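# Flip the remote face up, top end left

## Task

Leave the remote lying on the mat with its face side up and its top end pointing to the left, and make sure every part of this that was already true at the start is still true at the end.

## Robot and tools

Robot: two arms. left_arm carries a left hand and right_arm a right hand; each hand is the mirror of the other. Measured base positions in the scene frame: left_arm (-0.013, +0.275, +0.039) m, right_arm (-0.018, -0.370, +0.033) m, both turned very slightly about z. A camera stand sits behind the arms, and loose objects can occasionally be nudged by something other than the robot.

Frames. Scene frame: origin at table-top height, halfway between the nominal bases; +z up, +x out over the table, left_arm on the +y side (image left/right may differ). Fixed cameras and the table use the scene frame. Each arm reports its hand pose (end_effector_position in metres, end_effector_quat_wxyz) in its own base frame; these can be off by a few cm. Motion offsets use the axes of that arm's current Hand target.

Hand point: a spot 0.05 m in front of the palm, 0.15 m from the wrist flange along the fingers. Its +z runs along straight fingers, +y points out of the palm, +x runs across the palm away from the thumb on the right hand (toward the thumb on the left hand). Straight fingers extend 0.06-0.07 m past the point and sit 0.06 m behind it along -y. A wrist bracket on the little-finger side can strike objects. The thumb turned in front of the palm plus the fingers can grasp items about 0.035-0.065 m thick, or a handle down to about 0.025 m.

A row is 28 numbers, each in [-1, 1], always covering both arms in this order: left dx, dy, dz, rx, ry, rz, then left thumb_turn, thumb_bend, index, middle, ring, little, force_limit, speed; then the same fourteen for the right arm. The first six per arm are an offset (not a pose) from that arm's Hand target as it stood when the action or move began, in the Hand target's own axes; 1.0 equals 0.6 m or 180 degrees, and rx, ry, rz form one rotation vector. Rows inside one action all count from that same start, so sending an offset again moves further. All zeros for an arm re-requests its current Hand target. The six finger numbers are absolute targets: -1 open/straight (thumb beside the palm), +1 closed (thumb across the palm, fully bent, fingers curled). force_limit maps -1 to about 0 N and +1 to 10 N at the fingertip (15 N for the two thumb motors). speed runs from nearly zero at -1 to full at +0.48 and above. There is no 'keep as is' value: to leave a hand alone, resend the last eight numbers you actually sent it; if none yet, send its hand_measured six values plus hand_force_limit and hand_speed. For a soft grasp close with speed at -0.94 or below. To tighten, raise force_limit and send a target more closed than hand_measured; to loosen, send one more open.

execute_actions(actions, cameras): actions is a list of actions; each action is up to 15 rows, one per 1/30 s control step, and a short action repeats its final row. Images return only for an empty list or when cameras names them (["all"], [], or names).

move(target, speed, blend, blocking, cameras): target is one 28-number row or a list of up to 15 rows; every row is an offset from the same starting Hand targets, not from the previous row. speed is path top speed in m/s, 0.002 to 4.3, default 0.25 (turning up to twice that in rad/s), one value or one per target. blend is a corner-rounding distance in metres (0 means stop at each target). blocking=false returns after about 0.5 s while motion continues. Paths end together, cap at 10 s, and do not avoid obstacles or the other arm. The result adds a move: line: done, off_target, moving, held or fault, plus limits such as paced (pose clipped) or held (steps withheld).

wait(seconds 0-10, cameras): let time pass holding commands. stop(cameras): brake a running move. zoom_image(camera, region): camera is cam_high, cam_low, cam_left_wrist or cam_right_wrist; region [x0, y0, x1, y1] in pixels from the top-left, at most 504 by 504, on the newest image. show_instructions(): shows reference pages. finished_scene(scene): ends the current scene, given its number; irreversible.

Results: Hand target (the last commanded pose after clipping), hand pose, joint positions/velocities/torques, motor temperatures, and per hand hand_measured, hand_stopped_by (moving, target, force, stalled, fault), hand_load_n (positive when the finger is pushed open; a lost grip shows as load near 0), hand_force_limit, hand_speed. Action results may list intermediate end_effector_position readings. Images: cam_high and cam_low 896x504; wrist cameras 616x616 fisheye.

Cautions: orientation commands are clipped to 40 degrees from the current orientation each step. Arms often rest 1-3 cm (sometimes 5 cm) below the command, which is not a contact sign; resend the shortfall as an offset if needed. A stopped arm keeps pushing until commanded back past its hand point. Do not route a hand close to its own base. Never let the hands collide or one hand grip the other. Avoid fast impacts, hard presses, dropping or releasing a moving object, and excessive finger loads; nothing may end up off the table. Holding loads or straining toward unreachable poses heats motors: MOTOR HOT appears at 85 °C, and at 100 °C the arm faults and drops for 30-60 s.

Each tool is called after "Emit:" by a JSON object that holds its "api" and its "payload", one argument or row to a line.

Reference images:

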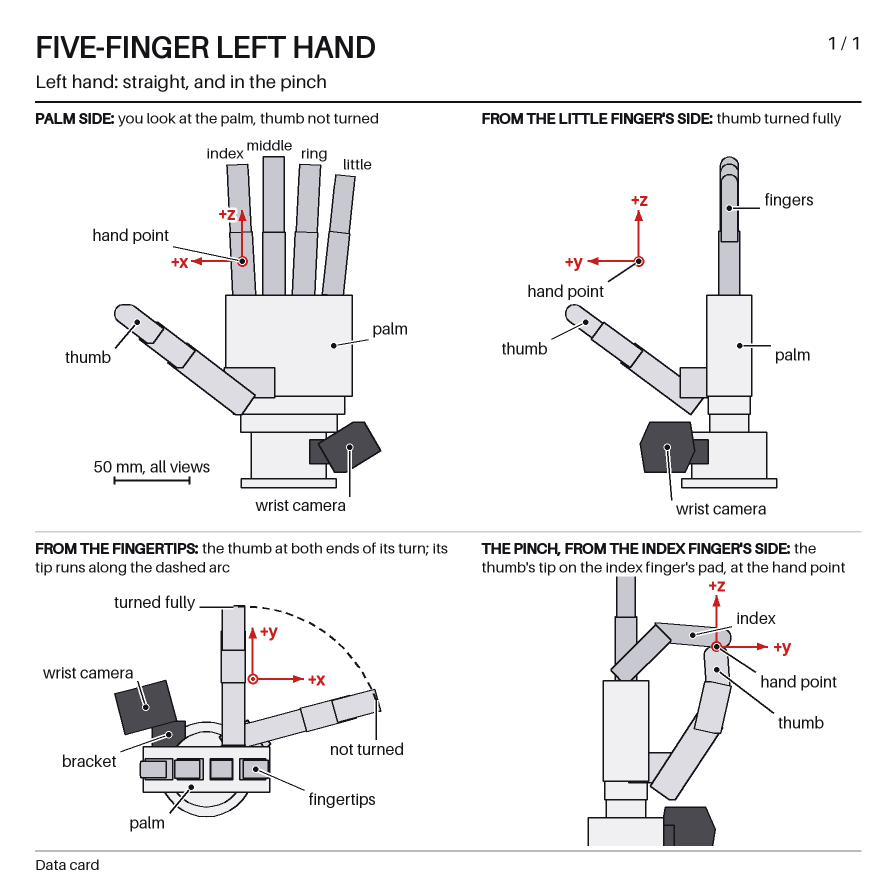

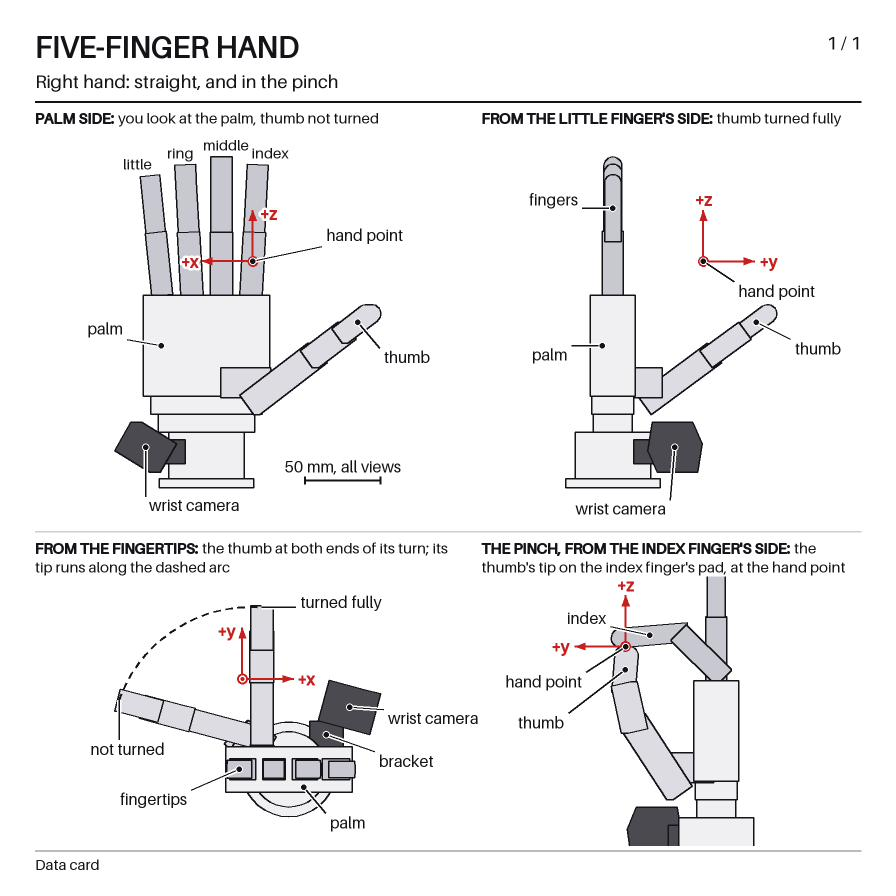

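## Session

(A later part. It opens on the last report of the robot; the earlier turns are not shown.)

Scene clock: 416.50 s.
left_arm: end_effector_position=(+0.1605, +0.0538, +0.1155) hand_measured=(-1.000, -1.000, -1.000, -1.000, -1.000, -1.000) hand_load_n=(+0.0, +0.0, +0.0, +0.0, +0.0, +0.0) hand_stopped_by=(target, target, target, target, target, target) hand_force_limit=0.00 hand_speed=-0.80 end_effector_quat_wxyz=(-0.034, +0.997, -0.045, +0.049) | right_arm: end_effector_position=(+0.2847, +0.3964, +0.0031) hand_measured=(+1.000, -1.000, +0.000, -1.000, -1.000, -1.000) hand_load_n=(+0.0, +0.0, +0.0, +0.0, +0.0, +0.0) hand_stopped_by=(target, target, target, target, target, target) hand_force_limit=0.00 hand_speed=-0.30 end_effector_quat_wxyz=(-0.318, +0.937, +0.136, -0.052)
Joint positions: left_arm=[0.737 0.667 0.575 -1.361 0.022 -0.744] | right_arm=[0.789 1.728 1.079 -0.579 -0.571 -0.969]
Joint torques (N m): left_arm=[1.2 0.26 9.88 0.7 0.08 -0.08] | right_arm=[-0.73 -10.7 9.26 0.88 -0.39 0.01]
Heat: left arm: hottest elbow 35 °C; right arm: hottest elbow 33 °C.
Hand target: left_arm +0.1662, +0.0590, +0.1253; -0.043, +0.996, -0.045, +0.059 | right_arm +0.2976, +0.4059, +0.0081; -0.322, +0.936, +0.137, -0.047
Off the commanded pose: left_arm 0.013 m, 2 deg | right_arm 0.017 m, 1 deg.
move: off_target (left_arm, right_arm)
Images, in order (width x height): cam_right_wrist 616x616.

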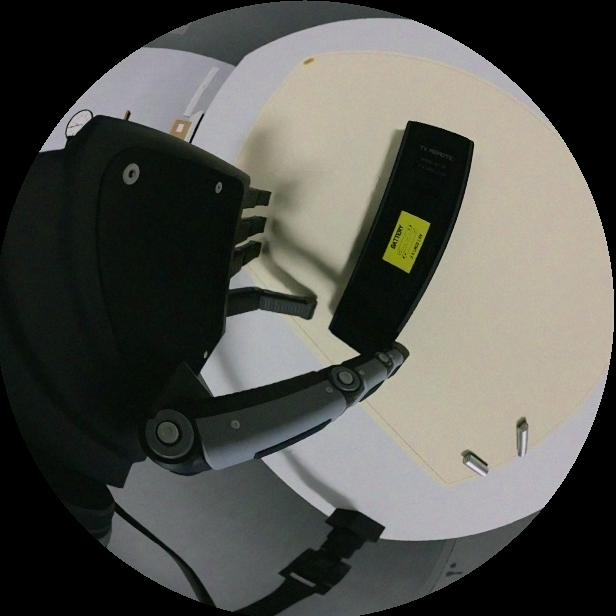

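Emit:
{"api": "move", "payload": {
  "target": [
    [0,0,0,0,0,0,-1,-1,-1,-1,-1,-1,0,-0.8,0,0.021,0.009,0,0,0,1,-1,0,-1,-1,-1,0,-0.3],
    [0,0,0,0,0,0,-1,-1,-1,-1,-1,-1,0,-0.8,0,0.021,0.009,0,0,0,1,-1,0.5,-1,-1,-1,-0.4,-0.8]
  ],
  "speed": 0.06,
  "cameras": ["cam_low","cam_right_wrist"]
}}

Emit:
{"api": "zoom_image", "payload": {
  "camera": "cam_low",
  "region": [440, 260, 540, 360]
}}

Scene clock: 432.47 s.
left_arm: end_effector_position=(+0.1605, +0.0538, +0.1155) hand_measured=(-1.000, -1.000, -1.000, -1.000, -1.000, -1.000) hand_load_n=(+0.0, +0.0, +0.0, +0.0, +0.0, +0.0) hand_stopped_by=(target, target, target, target, target, target) hand_force_limit=0.00 hand_speed=-0.80 end_effector_quat_wxyz=(-0.034, +0.997, -0.045, +0.049) | right_arm: end_effector_position=(+0.2866, +0.3935, -0.0021) hand_measured=(+1.000, -1.000, +0.500, -1.000, -1.000, -1.000) hand_load_n=(+0.0, +0.0, +0.0, +0.0, +0.0, +0.0) hand_stopped_by=(target, target, target, target, target, target) hand_force_limit=-0.40 hand_speed=-0.80 end_effector_quat_wxyz=(-0.318, +0.937, +0.133, -0.057)
Joint positions: left_arm=[0.737 0.667 0.575 -1.361 0.022 -0.744] | right_arm=[0.779 1.74 1.079 -0.579 -0.579 -0.974]
Joint torques (N m): left_arm=[1.79 0.5 9.88 0.92 0.06 -0.1] | right_arm=[-0.91 -10.58 7.92 1.74 -0.26 -0.08]
Heat: left arm: hottest elbow 35 °C; right arm: hottest elbow 34 °C.
Hand target: left_arm +0.1662, +0.0590, +0.1253; -0.043, +0.996, -0.045, +0.059 | right_arm +0.2996, +0.3995, -0.0040; -0.322, +0.936, +0.137, -0.047
Off the commanded pose: left_arm 0.013 m, 2 deg | right_arm 0.014 m, 1 deg.
move: off_target (left_arm, right_arm); target 2's new numbers were sent with right_arm's hand 0.015 m and 1 deg from that target
Images, in order (width x height): cam_low 896x504, cam_right_wrist 616x616.

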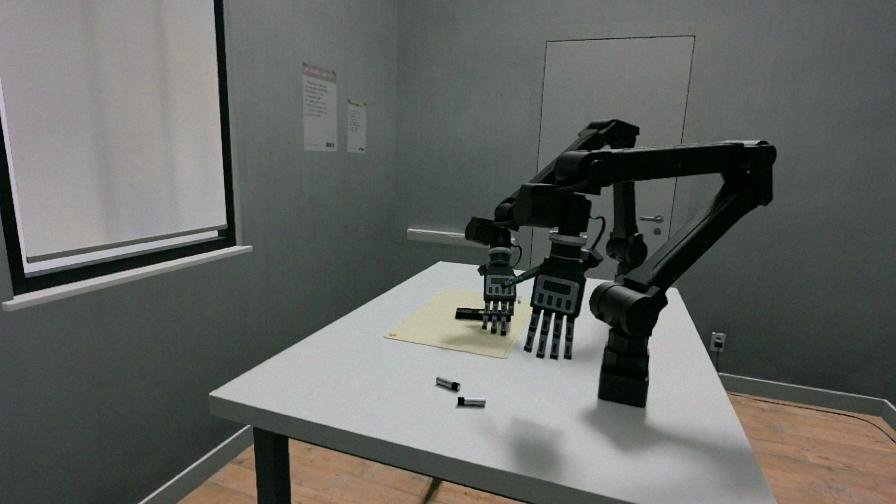

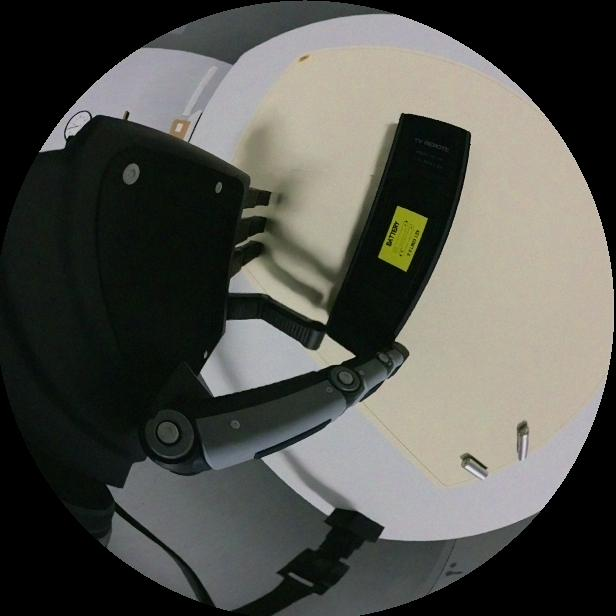

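Scaled by 5.040 from the camera's 896x504 image, which has a finer 1280x720 frame.

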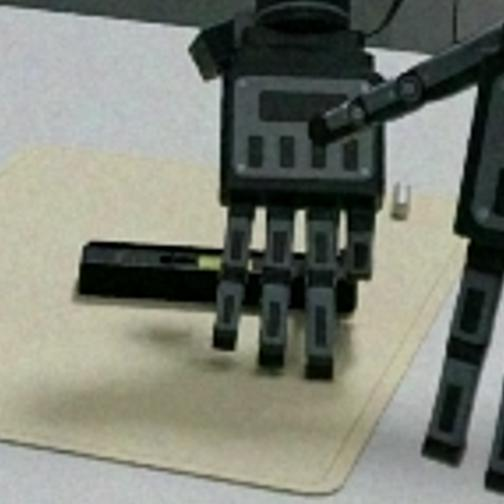

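Emit:
{"api": "zoom_image", "payload": {
  "camera": "cam_right_wrist",
  "region": [220, 260, 440, 420]
}}

Scaled by 2.291 from the camera's 616x616 image, which has a finer 880x880 frame.

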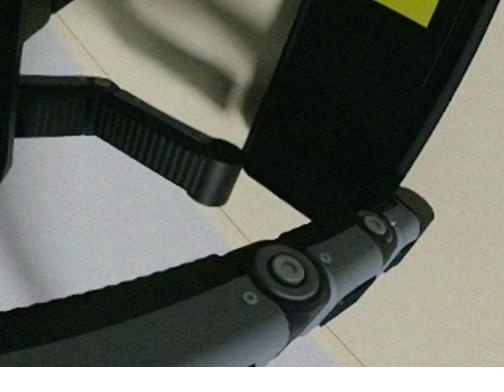

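Emit:
{"api": "move", "payload": {
  "target": [
    [0,0,0,0,0,0,-1,-1,-1,-1,-1,-1,0,-0.8,0,0,0,0,0,0,1,-1,0.05,-1,-1,-1,-0.4,-0.4],
    [0,0,0,0,0,0,-1,-1,-1,-1,-1,-1,0,-0.8,0.0333,0.0053,-0.0041,0,0,0,1,-1,0.05,-1,-1,-1,-0.4,-0.4],
    [0,0,0,0,0,0,-1,-1,-1,-1,-1,-1,0,-0.8,0.0333,0.0053,-0.0041,0,0,0,1,-1,0.6,-1,-1,-1,-0.4,-0.8]
  ],
  "speed": 0.06,
  "cameras": ["cam_low","cam_right_wrist"]
}}

Emit:
{"api": "zoom_image", "payload": {
  "camera": "cam_right_wrist",
  "region": [220, 220, 440, 420]
}}

Scene clock: 465.10 s.
left_arm: end_effector_position=(+0.1605, +0.0538, +0.1155) hand_measured=(-1.000, -1.000, -1.000, -1.000, -1.000, -1.000) hand_load_n=(+0.5, +0.0, +0.5, +0.0, +0.0, +0.0) hand_stopped_by=(target, target, target, target, target, target) hand_force_limit=0.00 hand_speed=-0.80 end_effector_quat_wxyz=(-0.034, +0.997, -0.045, +0.049) | right_arm: end_effector_position=(+0.3013, +0.3961, -0.0031) hand_measured=(+1.000, -1.000, +0.324, -1.000, -1.000, -1.000) hand_load_n=(-2.0, +1.0, +5.5, +0.0, +0.0, +0.0) hand_stopped_by=(target, target, force, target, target, target) hand_force_limit=-0.40 hand_speed=-0.80 end_effector_quat_wxyz=(-0.322, +0.935, +0.137, -0.056)
Joint positions: left_arm=[0.737 0.667 0.575 -1.361 0.022 -0.744] | right_arm=[0.759 1.767 1.114 -0.593 -0.594 -1.002]
Joint torques (N m): left_arm=[1.08 0.5 9.89 0.69 0.06 -0.03] | right_arm=[-1.44 -10.52 9.21 1.03 -0.03 -0.09]
Heat: left arm: hottest elbow 35 °C; right arm: hottest elbow 35 °C.
Hand target: left_arm +0.1662, +0.0590, +0.1253; -0.043, +0.996, -0.045, +0.059 | right_arm +0.3199, +0.4014, -0.0039; -0.322, +0.936, +0.137, -0.047
Off the commanded pose: left_arm 0.013 m, 2 deg | right_arm 0.019 m, 1 deg.
move: off_target (left_arm, right_arm); target 3's new numbers were sent with right_arm's hand 0.020 m and 1 deg from that target
Images, in order (width x height): cam_low 896x504, cam_right_wrist 616x616.

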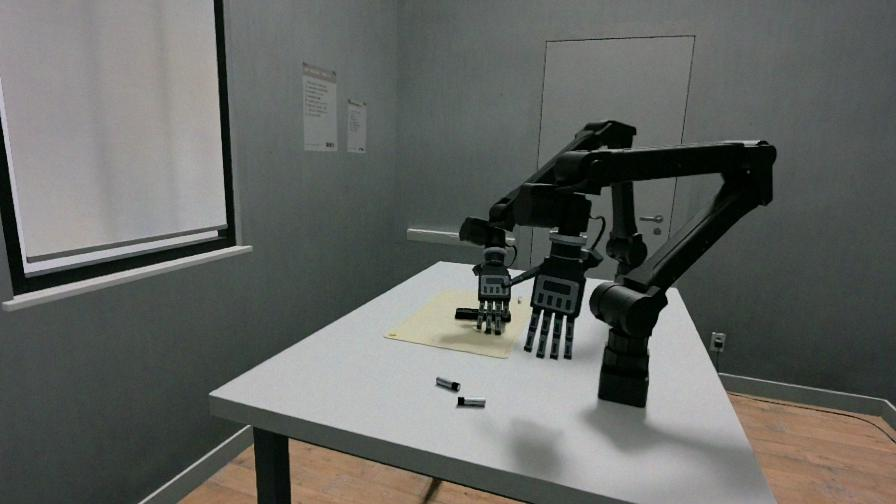

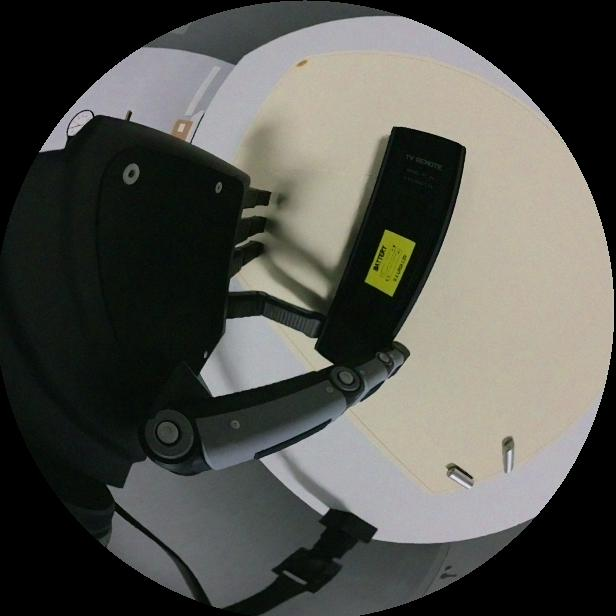

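Scaled by 2.291 from the camera's 616x616 image, which has a finer 880x880 frame.

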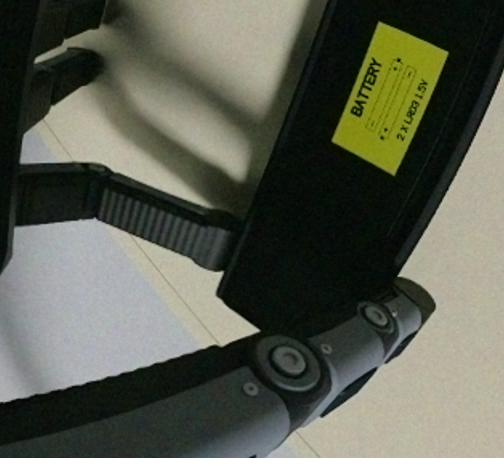

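Emit:
{"api": "move", "payload": {
  "target": [0,0,0,0,0,0,-1,-1,-1,-1,-1,-1,0,-0.8,0,-0.082,-0.105,0,0,0,1,-1,0.6,-1,-1,-1,-0.4,-0.8],
  "speed": 0.08,
  "cameras": ["cam_low","cam_right_wrist"]
}}

Emit:
{"api": "zoom_image", "payload": {
  "camera": "cam_low",
  "region": [420, 220, 560, 360]
}}

Scene clock: 475.07 s.
left_arm: end_effector_position=(+0.1605, +0.0538, +0.1155) hand_measured=(-1.000, -1.000, -1.000, -1.000, -1.000, -1.000) hand_load_n=(+0.0, +0.0, +0.0, +0.0, +0.0, +0.0) hand_stopped_by=(target, target, target, target, target, target) hand_force_limit=0.00 hand_speed=-0.80 end_effector_quat_wxyz=(-0.034, +0.997, -0.045, +0.049) | right_arm: end_effector_position=(+0.3031, +0.3924, +0.0561) hand_measured=(+1.000, -1.000, +0.324, -1.000, -1.000, -1.000) hand_load_n=(+0.0, +0.5, +0.0, +0.0, +0.0, +0.0) hand_stopped_by=(target, target, force, target, target, target) hand_force_limit=-0.40 hand_speed=-0.80 end_effector_quat_wxyz=(-0.311, +0.939, +0.129, -0.067)
Joint positions: left_arm=[0.737 0.667 0.575 -1.361 0.022 -0.744] | right_arm=[0.754 1.696 1.203 -0.789 -0.587 -1.003]
Joint torques (N m): left_arm=[1.55 -0.03 9.7 0.7 0.04 0.01] | right_arm=[-0.97 -13.04 9.98 0.83 -0.27 -0.06]
Heat: left arm: hottest elbow 35 °C; right arm: hottest elbow 36 °C.
Hand target: left_arm +0.1662, +0.0590, +0.1253; -0.043, +0.996, -0.045, +0.059 | right_arm +0.3199, +0.4014, +0.0760; -0.322, +0.936, +0.137, -0.047
Off the commanded pose: left_arm 0.013 m, 2 deg | right_arm 0.028 m, 3 deg.
move: off_target (left_arm, right_arm)
Images, in order (width x height): cam_low 896x504, cam_right_wrist 616x616.

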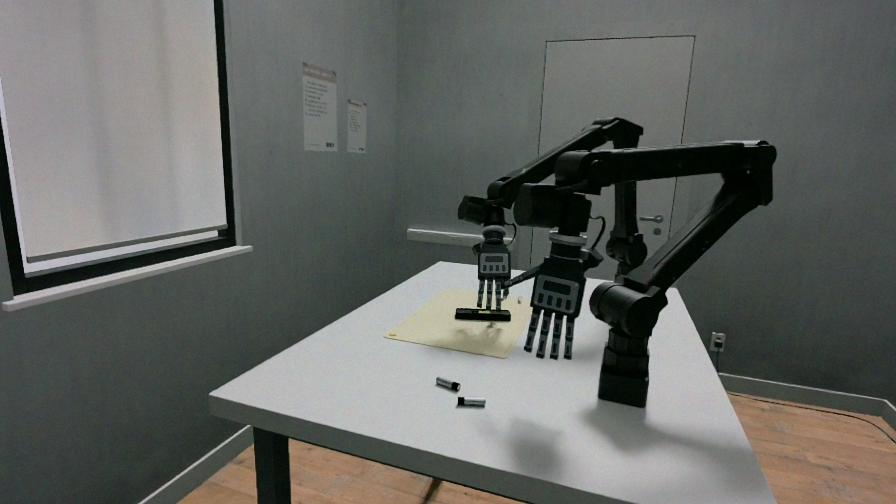

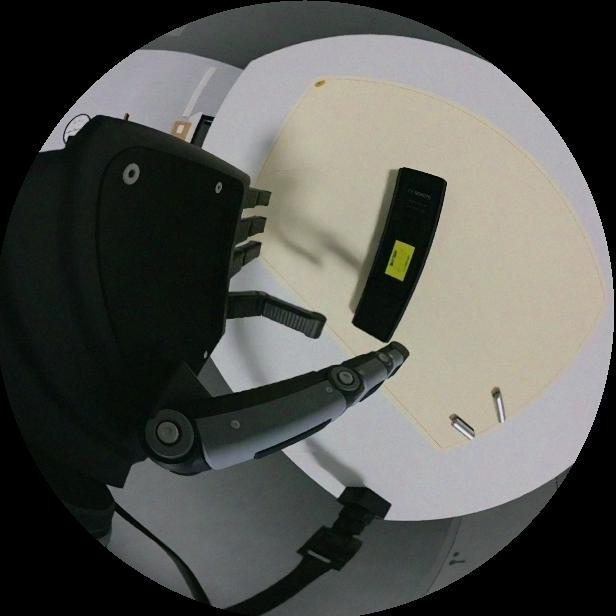

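Scaled by 3.600 from the camera's 896x504 image, which has a finer 1280x720 frame.

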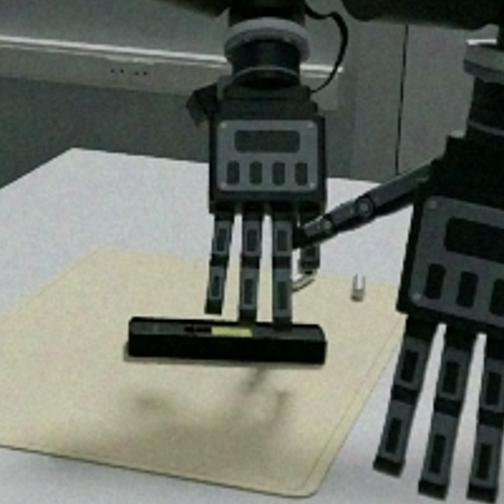

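Emit:
{"api": "move", "payload": {
  "target": [0,0,0,0,0,0,-1,-1,-1,-1,-1,-1,0,-0.8,-0.0302,0.0303,0.0207,0.0665,0.0425,0.0443,1,-1,-0.2,-1,-1,-1,-0.4,-0.3],
  "speed": 0.1,
  "cameras": ["cam_high","cam_low","cam_right_wrist"]
}}

Emit:
{"api": "zoom_image", "payload": {
  "camera": "cam_high",
  "region": [410, 200, 530, 320]
}}

Emit:
{"api": "zoom_image", "payload": {
  "camera": "cam_low",
  "region": [420, 240, 540, 360]
}}

Scene clock: 532.50 s.
left_arm: end_effector_position=(+0.1605, +0.0538, +0.1155) hand_measured=(-1.000, -1.000, -1.000, -1.000, -1.000, -1.000) hand_load_n=(+0.0, +0.0, +0.0, +0.0, +0.0, +0.0) hand_stopped_by=(target, target, target, target, target, target) hand_force_limit=0.00 hand_speed=-0.80 end_effector_quat_wxyz=(-0.034, +0.997, -0.045, +0.049) | right_arm: end_effector_position=(+0.2996, +0.3898, +0.0476) hand_measured=(+1.000, -1.000, -0.200, -1.000, -1.000, -1.000) hand_load_n=(+0.0, +0.0, +0.0, +0.0, +0.0, +0.0) hand_stopped_by=(target, target, target, target, target, target) hand_force_limit=-0.40 hand_speed=-0.30 end_effector_quat_wxyz=(-0.414, +0.908, +0.048, -0.030)
Joint positions: left_arm=[0.737 0.667 0.575 -1.361 0.022 -0.744] | right_arm=[0.695 1.599 0.971 -0.386 -0.689 -0.777]
Joint torques (N m): left_arm=[1.44 -0.38 10.07 0.79 0.06 0.01] | right_arm=[-0.79 -11.81 6.39 2.13 -0.41 0.15]
Heat: left arm: hottest elbow 35 °C; right arm: hottest elbow 39 °C.
Hand target: left_arm +0.1662, +0.0590, +0.1253; -0.043, +0.996, -0.045, +0.059 | right_arm +0.3044, +0.3897, +0.0550; -0.422, +0.905, +0.044, -0.021
Off the commanded pose: left_arm 0.013 m, 2 deg | right_arm 0.009 m, 2 deg.
move: off_target (left_arm)
Images, in order (width x height): cam_high 896x504, cam_low 896x504, cam_right_wrist 616x616.

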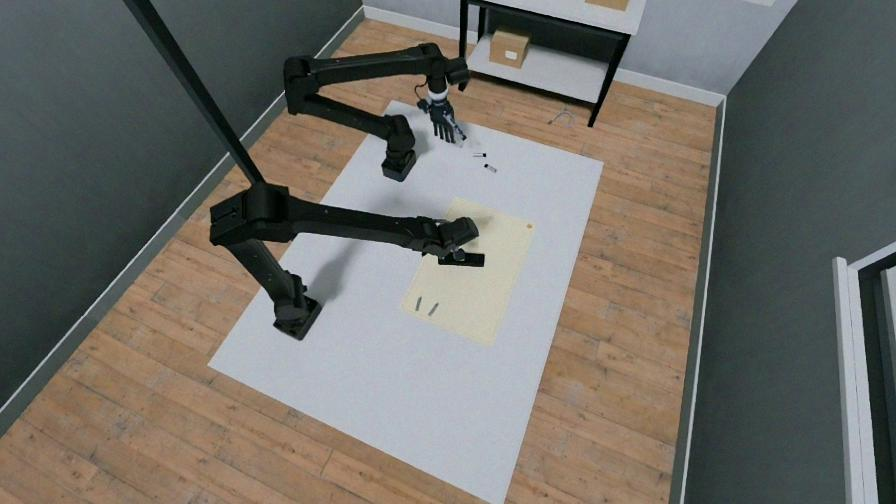

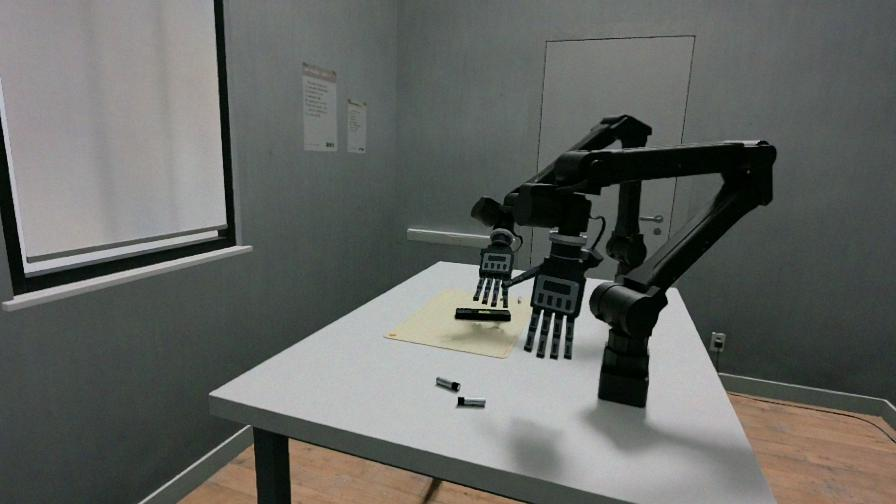

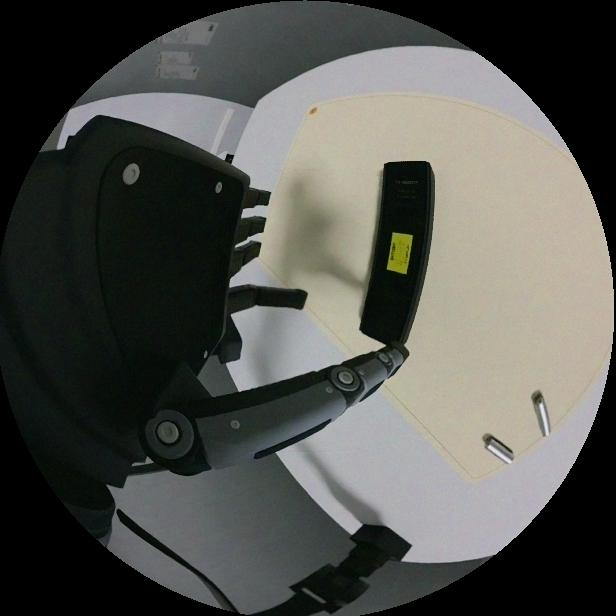

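Scaled by 4.200 from the camera's 896x504 image, which has a finer 1280x720 frame.

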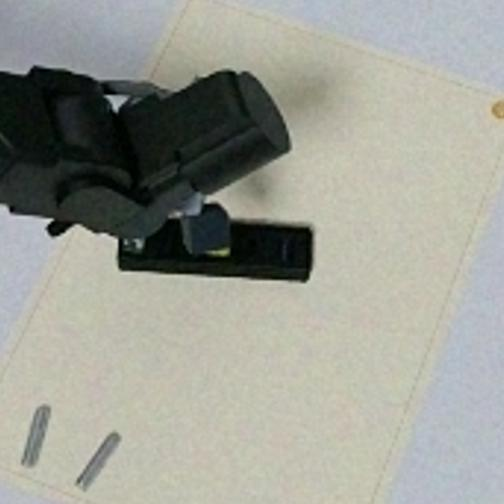

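Scaled by 4.200 from the camera's 896x504 image, which has a finer 1280x720 frame.

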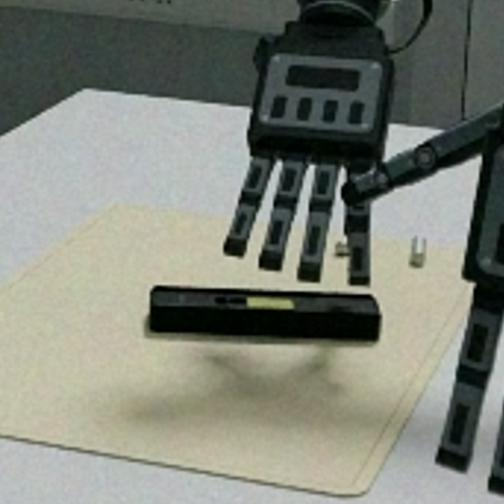

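Emit:
{"api": "move", "payload": {
  "target": [0,0,0,0,0,0,-1,-1,-1,-1,-1,-1,0,-0.8,0,0.0703,0.0068,0,0,0,1,-0.85,-0.2,-1,-1,-1,-0.4,-0.3],
  "speed": 0.08,
  "cameras": ["cam_low","cam_right_wrist"]
}}

Emit:
{"api": "zoom_image", "payload": {
  "camera": "cam_low",
  "region": [420, 240, 540, 360]
}}

Emit:
{"api": "zoom_image", "payload": {
  "camera": "cam_right_wrist",
  "region": [220, 220, 440, 420]
}}

Scene clock: 554.83 s.
left_arm: end_effector_position=(+0.1605, +0.0538, +0.1155) hand_measured=(-1.000, -1.000, -1.000, -1.000, -1.000, -1.000) hand_load_n=(+0.0, +0.0, +0.0, +0.0, +0.0, +0.0) hand_stopped_by=(target, target, target, target, target, target) hand_force_limit=0.00 hand_speed=-0.80 end_effector_quat_wxyz=(-0.034, +0.997, -0.045, +0.049) | right_arm: end_effector_position=(+0.3032, +0.3678, +0.0280) hand_measured=(+1.000, -0.850, -0.200, -1.000, -1.000, -1.000) hand_load_n=(+0.0, +0.0, +0.0, +0.0, +0.0, -0.5) hand_stopped_by=(target, target, target, target, target, target) hand_force_limit=-0.40 hand_speed=-0.30 end_effector_quat_wxyz=(-0.423, +0.905, +0.043, -0.022)
Joint positions: left_arm=[0.737 0.667 0.575 -1.361 0.022 -0.744] | right_arm=[0.649 1.601 0.903 -0.316 -0.713 -0.804]
Joint torques (N m): left_arm=[1.55 0.38 9.92 0.83 0.09 -0.07] | right_arm=[-0.79 -9 6.17 2.19 -0.44 -0.08]
Heat: left arm: hottest elbow 35 °C; right arm: hottest elbow 36 °C.
Hand target: left_arm +0.1662, +0.0590, +0.1253; -0.043, +0.996, -0.045, +0.059 | right_arm +0.3066, +0.3659, +0.0200; -0.422, +0.905, +0.044, -0.021
Off the commanded pose: left_arm 0.013 m, 2 deg | right_arm 0.009 m, 0 deg.
move: off_target (left_arm)
Images, in order (width x height): cam_low 896x504, cam_right_wrist 616x616.

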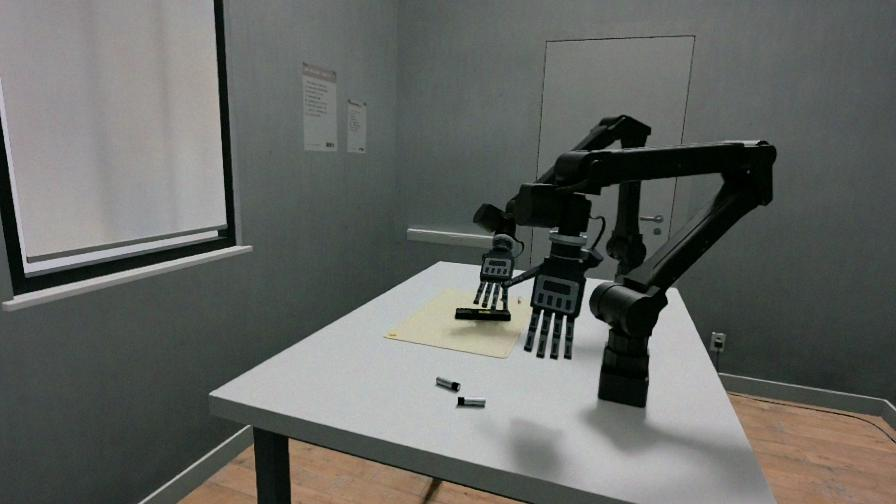

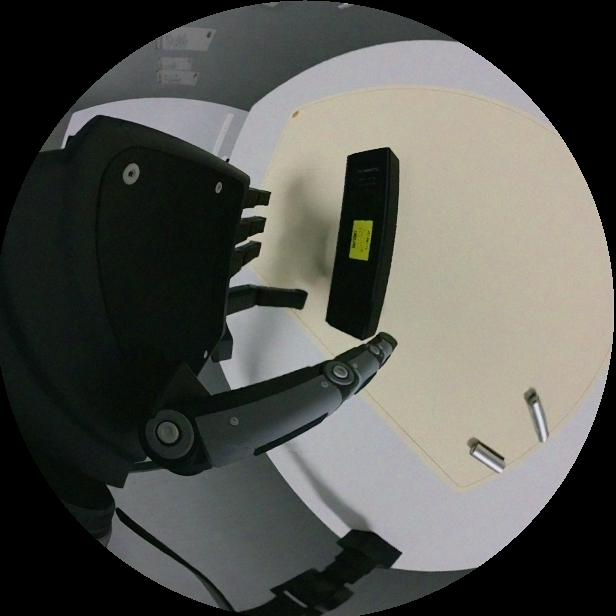

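Scaled by 4.200 from the camera's 896x504 image, which has a finer 1280x720 frame.

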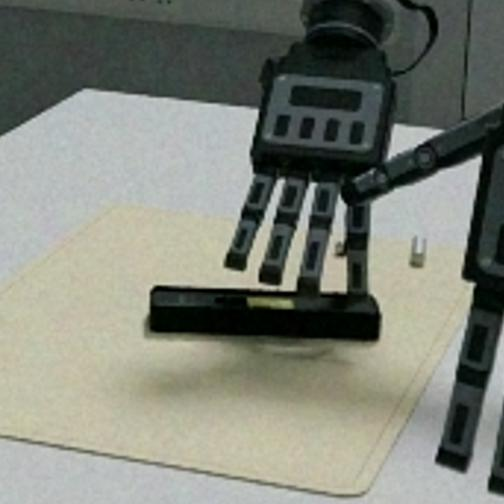

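Scaled by 2.291 from the camera's 616x616 image, which has a finer 880x880 frame.

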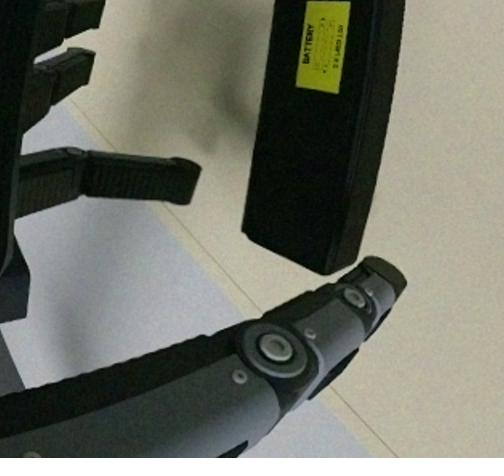

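Emit:
{"api": "move", "payload": {
  "target": [0,0,0,0,0,0,-1,-1,-1,-1,-1,-1,0,-0.8,0,0.0383,0.0321,0,0,0,1,-0.95,-0.35,-1,-1,-1,-0.4,-0.3],
  "speed": 0.06,
  "cameras": ["cam_low","cam_right_wrist"]
}}

Emit:
{"api": "zoom_image", "payload": {
  "camera": "cam_low",
  "region": [420, 240, 540, 360]
}}

Emit:
{"api": "zoom_image", "payload": {
  "camera": "cam_right_wrist",
  "region": [220, 220, 440, 420]
}}

Scene clock: 580.50 s.
left_arm: end_effector_position=(+0.1605, +0.0538, +0.1155) hand_measured=(-1.000, -1.000, -1.000, -1.000, -1.000, -1.000) hand_load_n=(-0.5, +0.0, +0.0, +0.0, +0.0, +0.0) hand_stopped_by=(target, target, target, target, target, target) hand_force_limit=0.00 hand_speed=-0.80 end_effector_quat_wxyz=(-0.034, +0.997, -0.045, +0.049) | right_arm: end_effector_position=(+0.3030, +0.3679, -0.0025) hand_measured=(+1.000, -0.950, -0.350, -1.000, -1.000, -1.000) hand_load_n=(+0.0, +0.0, +0.0, +0.0, +0.0, +0.0) hand_stopped_by=(target, target, target, target, target, target) hand_force_limit=-0.40 hand_speed=-0.30 end_effector_quat_wxyz=(-0.423, +0.905, +0.043, -0.023)
Joint positions: left_arm=[0.737 0.667 0.575 -1.361 0.022 -0.744] | right_arm=[0.648 1.663 0.876 -0.229 -0.715 -0.805]
Joint torques (N m): left_arm=[1.08 0.67 9.8 0.66 0.07 -0.04] | right_arm=[-0.79 -9.47 5.82 2.21 -0.36 -0.07]
Heat: left arm: hottest elbow 36 °C; right arm: hottest elbow 34 °C.
Hand target: left_arm +0.1662, +0.0590, +0.1253; -0.043, +0.996, -0.045, +0.059 | right_arm +0.3066, +0.3659, -0.0099; -0.422, +0.905, +0.044, -0.021
Off the commanded pose: left_arm 0.013 m, 2 deg | right_arm 0.009 m, 0 deg.
move: off_target (left_arm)
Images, in order (width x height): cam_low 896x504, cam_right_wrist 616x616.

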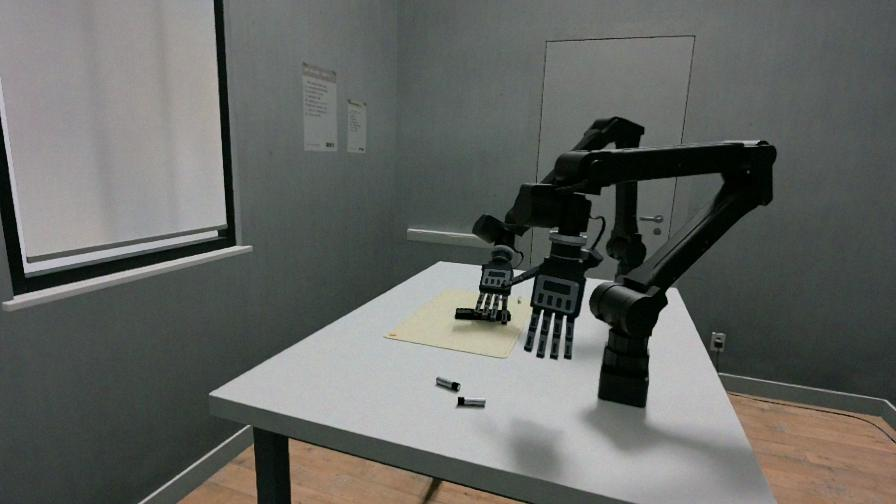

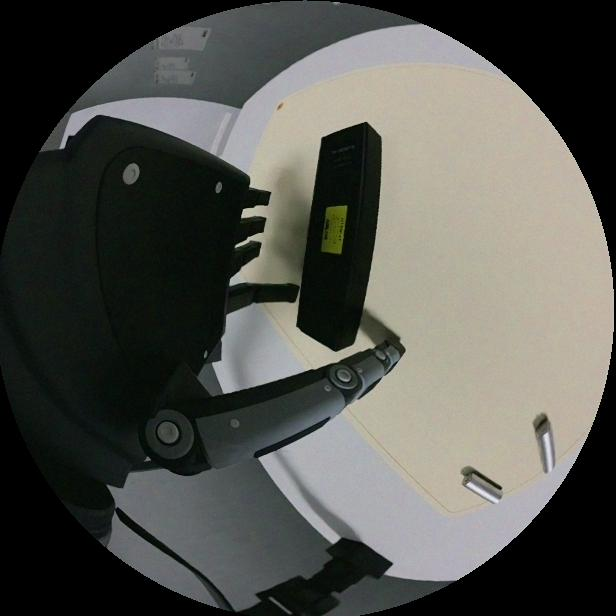

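Scaled by 4.200 from the camera's 896x504 image, which has a finer 1280x720 frame.

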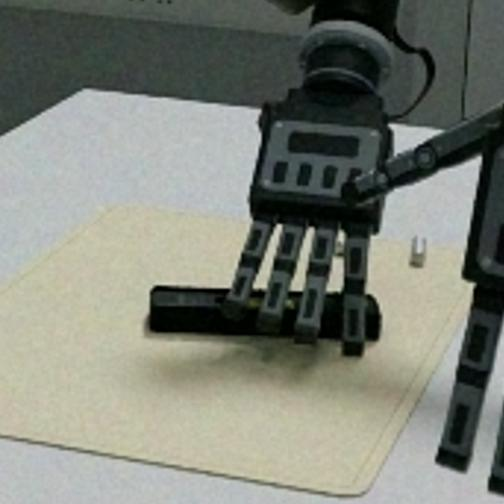

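Scaled by 2.291 from the camera's 616x616 image, which has a finer 880x880 frame.

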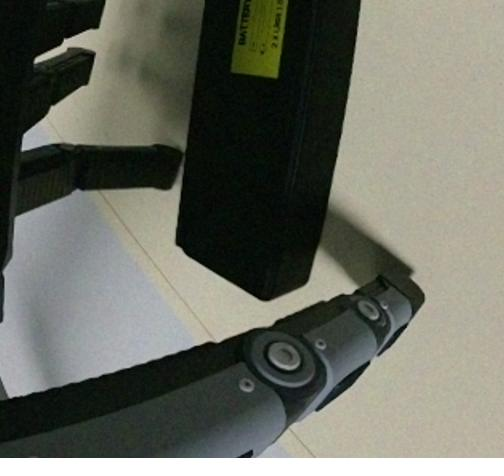

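Emit:
{"api": "move", "payload": {
  "target": [
    [0,0,0,0,0,0,-1,-1,-1,-1,-1,-1,0,-0.8,0,-0.0128,0.0152,0,0,0,1,-0.95,-0.35,-1,-1,-1,-0.4,-0.3],
    [0,0,0,0,0,0,-1,-1,-1,-1,-1,-1,0,-0.8,0,-0.0128,0.0152,0,0,0,1,-0.95,0.1,-1,-1,-1,-0.8,-0.9],
    [0,0,0,0,0,0,-1,-1,-1,-1,-1,-1,0,-0.8,0,-0.0128,0.0152,0,0,0,1,-0.5,0.1,-1,-1,-1,-0.4,-0.9]
  ],
  "speed": 0.06,
  "cameras": ["cam_low","cam_right_wrist"]
}}

Emit:
{"api": "zoom_image", "payload": {
  "camera": "cam_right_wrist",
  "region": [220, 220, 440, 420]
}}

Scene clock: 606.20 s.
left_arm: end_effector_position=(+0.1605, +0.0538, +0.1155) hand_measured=(-1.000, -1.000, -1.000, -1.000, -1.000, -1.000) hand_load_n=(+0.0, +0.0, +0.0, +0.0, +0.0, +0.0) hand_stopped_by=(target, target, target, target, target, target) hand_force_limit=0.00 hand_speed=-0.80 end_effector_quat_wxyz=(-0.034, +0.997, -0.045, +0.049) | right_arm: end_effector_position=(+0.3040, +0.3707, -0.0034) hand_measured=(+1.000, -0.500, -0.342, -1.000, -1.000, -1.000) hand_load_n=(+0.0, +0.0, -1.5, +0.0, +0.0, +0.0) hand_stopped_by=(target, target, force, target, target, target) hand_force_limit=-0.40 hand_speed=-0.90 end_effector_quat_wxyz=(-0.423, +0.905, +0.043, -0.019)
Joint positions: left_arm=[0.737 0.667 0.575 -1.361 0.022 -0.744] | right_arm=[0.654 1.666 0.876 -0.215 -0.708 -0.798]
Joint torques (N m): left_arm=[0.91 0.79 9.85 0.68 0.08 -0.07] | right_arm=[0.73 -8.88 6.86 2.17 -0.18 0.11]
Heat: left arm: hottest elbow 36 °C; right arm: hottest elbow 34 °C.
Hand target: left_arm +0.1662, +0.0590, +0.1253; -0.043, +0.996, -0.045, +0.059 | right_arm +0.3055, +0.3777, -0.0100; -0.422, +0.905, +0.044, -0.021
Off the commanded pose: left_arm 0.013 m, 2 deg | right_arm 0.010 m, 0 deg.
move: off_target (left_arm)
Images, in order (width x height): cam_low 896x504, cam_right_wrist 616x616.

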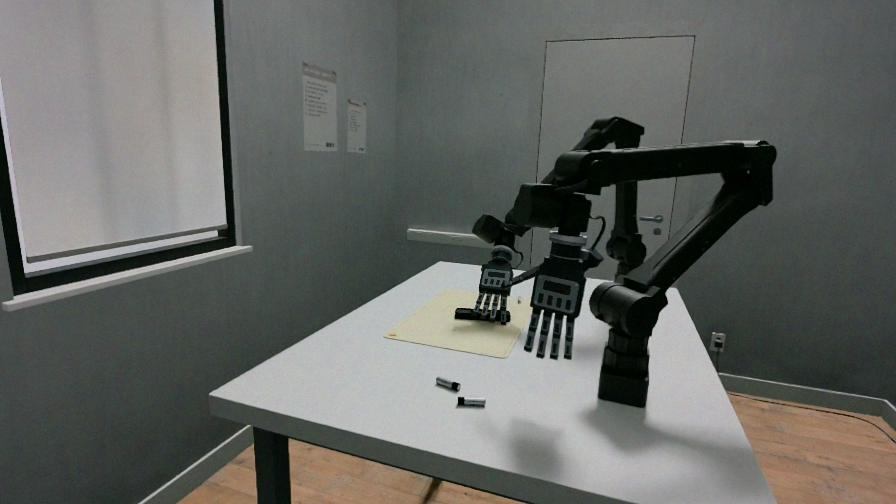

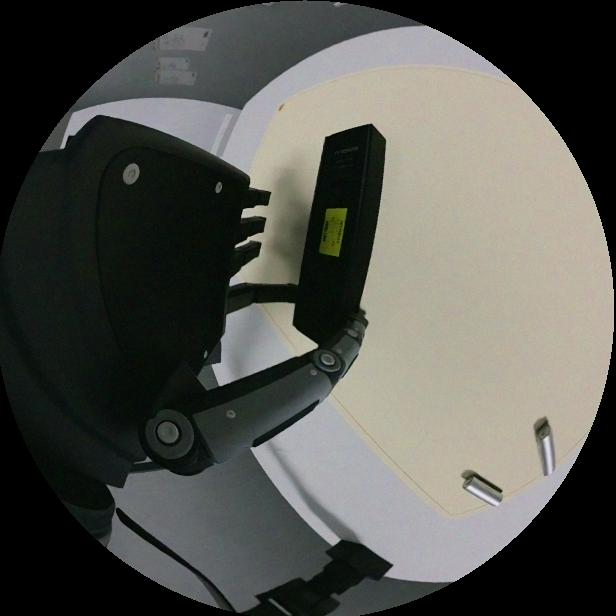

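Scaled by 2.291 from the camera's 616x616 image, which has a finer 880x880 frame.

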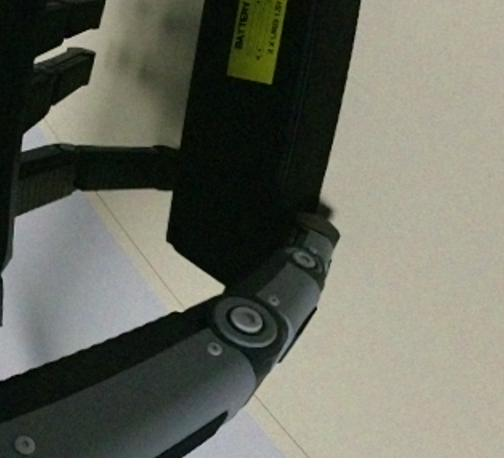

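Emit:
{"api": "move", "payload": {
  "target": [0,0,0,0,0,0,-1,-1,-1,-1,-1,-1,0,-0.8,0,-0.0128,0.0152,0,0,0,1,-0.5,0.2,-1,-1,-1,0,-0.85],
  "speed": 0.06,
  "cameras": ["cam_low","cam_right_wrist"]
}}

Emit:
{"api": "zoom_image", "payload": {
  "camera": "cam_right_wrist",
  "region": [220, 220, 440, 420]
}}

Scene clock: 612.50 s.
left_arm: end_effector_position=(+0.1605, +0.0538, +0.1155) hand_measured=(-1.000, -1.000, -1.000, -1.000, -1.000, -1.000) hand_load_n=(+0.0, +0.0, +0.0, +0.5, +0.0, +0.0) hand_stopped_by=(target, target, target, target, target, target) hand_force_limit=0.00 hand_speed=-0.80 end_effector_quat_wxyz=(-0.034, +0.997, -0.045, +0.049) | right_arm: end_effector_position=(+0.3004, +0.3819, -0.0040) hand_measured=(+1.000, -0.502, -0.096, -1.000, -1.000, -1.000) hand_load_n=(-0.5, +5.0, +8.0, +0.0, +0.0, +0.0) hand_stopped_by=(target, target, force, target, target, target) hand_force_limit=0.00 hand_speed=-0.85 end_effector_quat_wxyz=(-0.425, +0.904, +0.046, -0.018)
Joint positions: left_arm=[0.737 0.667 0.575 -1.361 0.022 -0.744] | right_arm=[0.679 1.674 0.881 -0.19 -0.696 -0.775]
Joint torques (N m): left_arm=[1.61 0.91 9.87 0.79 0.05 -0.05] | right_arm=[0.56 -8.64 7.64 1.78 -0.14 0.12]
Heat: left arm: hottest elbow 36 °C; right arm: hottest elbow 34 °C.
Hand target: left_arm +0.1662, +0.0590, +0.1253; -0.043, +0.996, -0.045, +0.059 | right_arm +0.3043, +0.3897, -0.0099; -0.422, +0.905, +0.044, -0.021
Off the commanded pose: left_arm 0.013 m, 2 deg | right_arm 0.010 m, 1 deg.
move: off_target (left_arm)
Images, in order (width x height): cam_low 896x504, cam_right_wrist 616x616.

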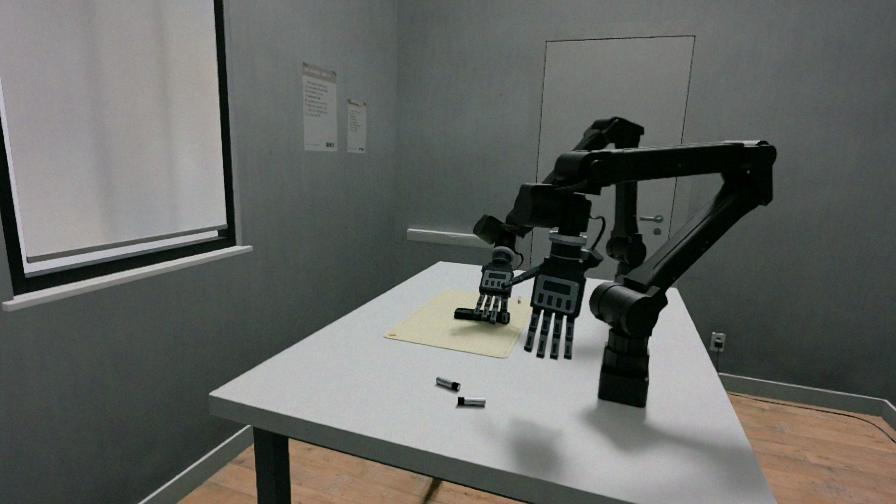

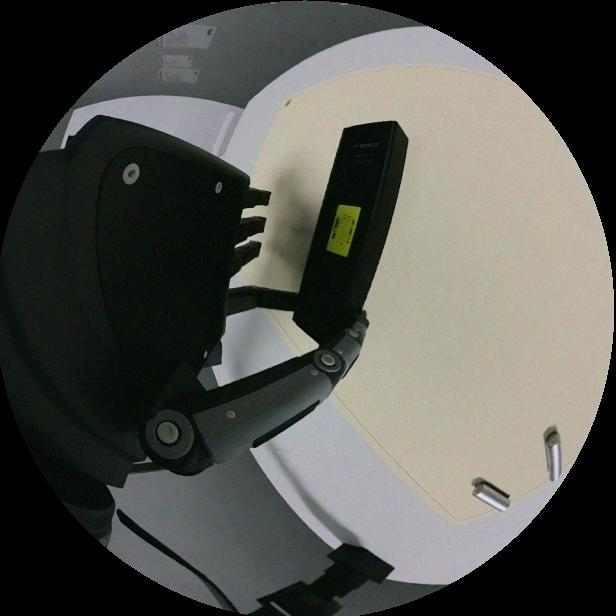

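Scaled by 2.291 from the camera's 616x616 image, which has a finer 880x880 frame.

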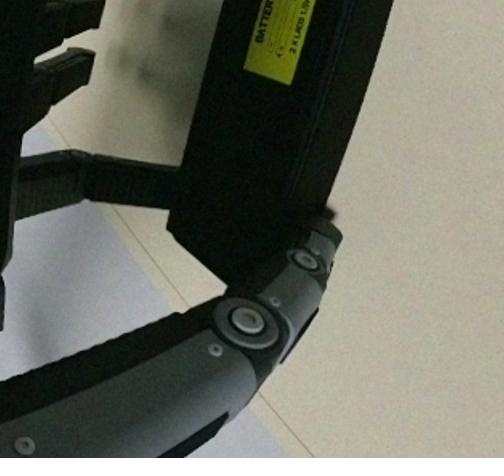

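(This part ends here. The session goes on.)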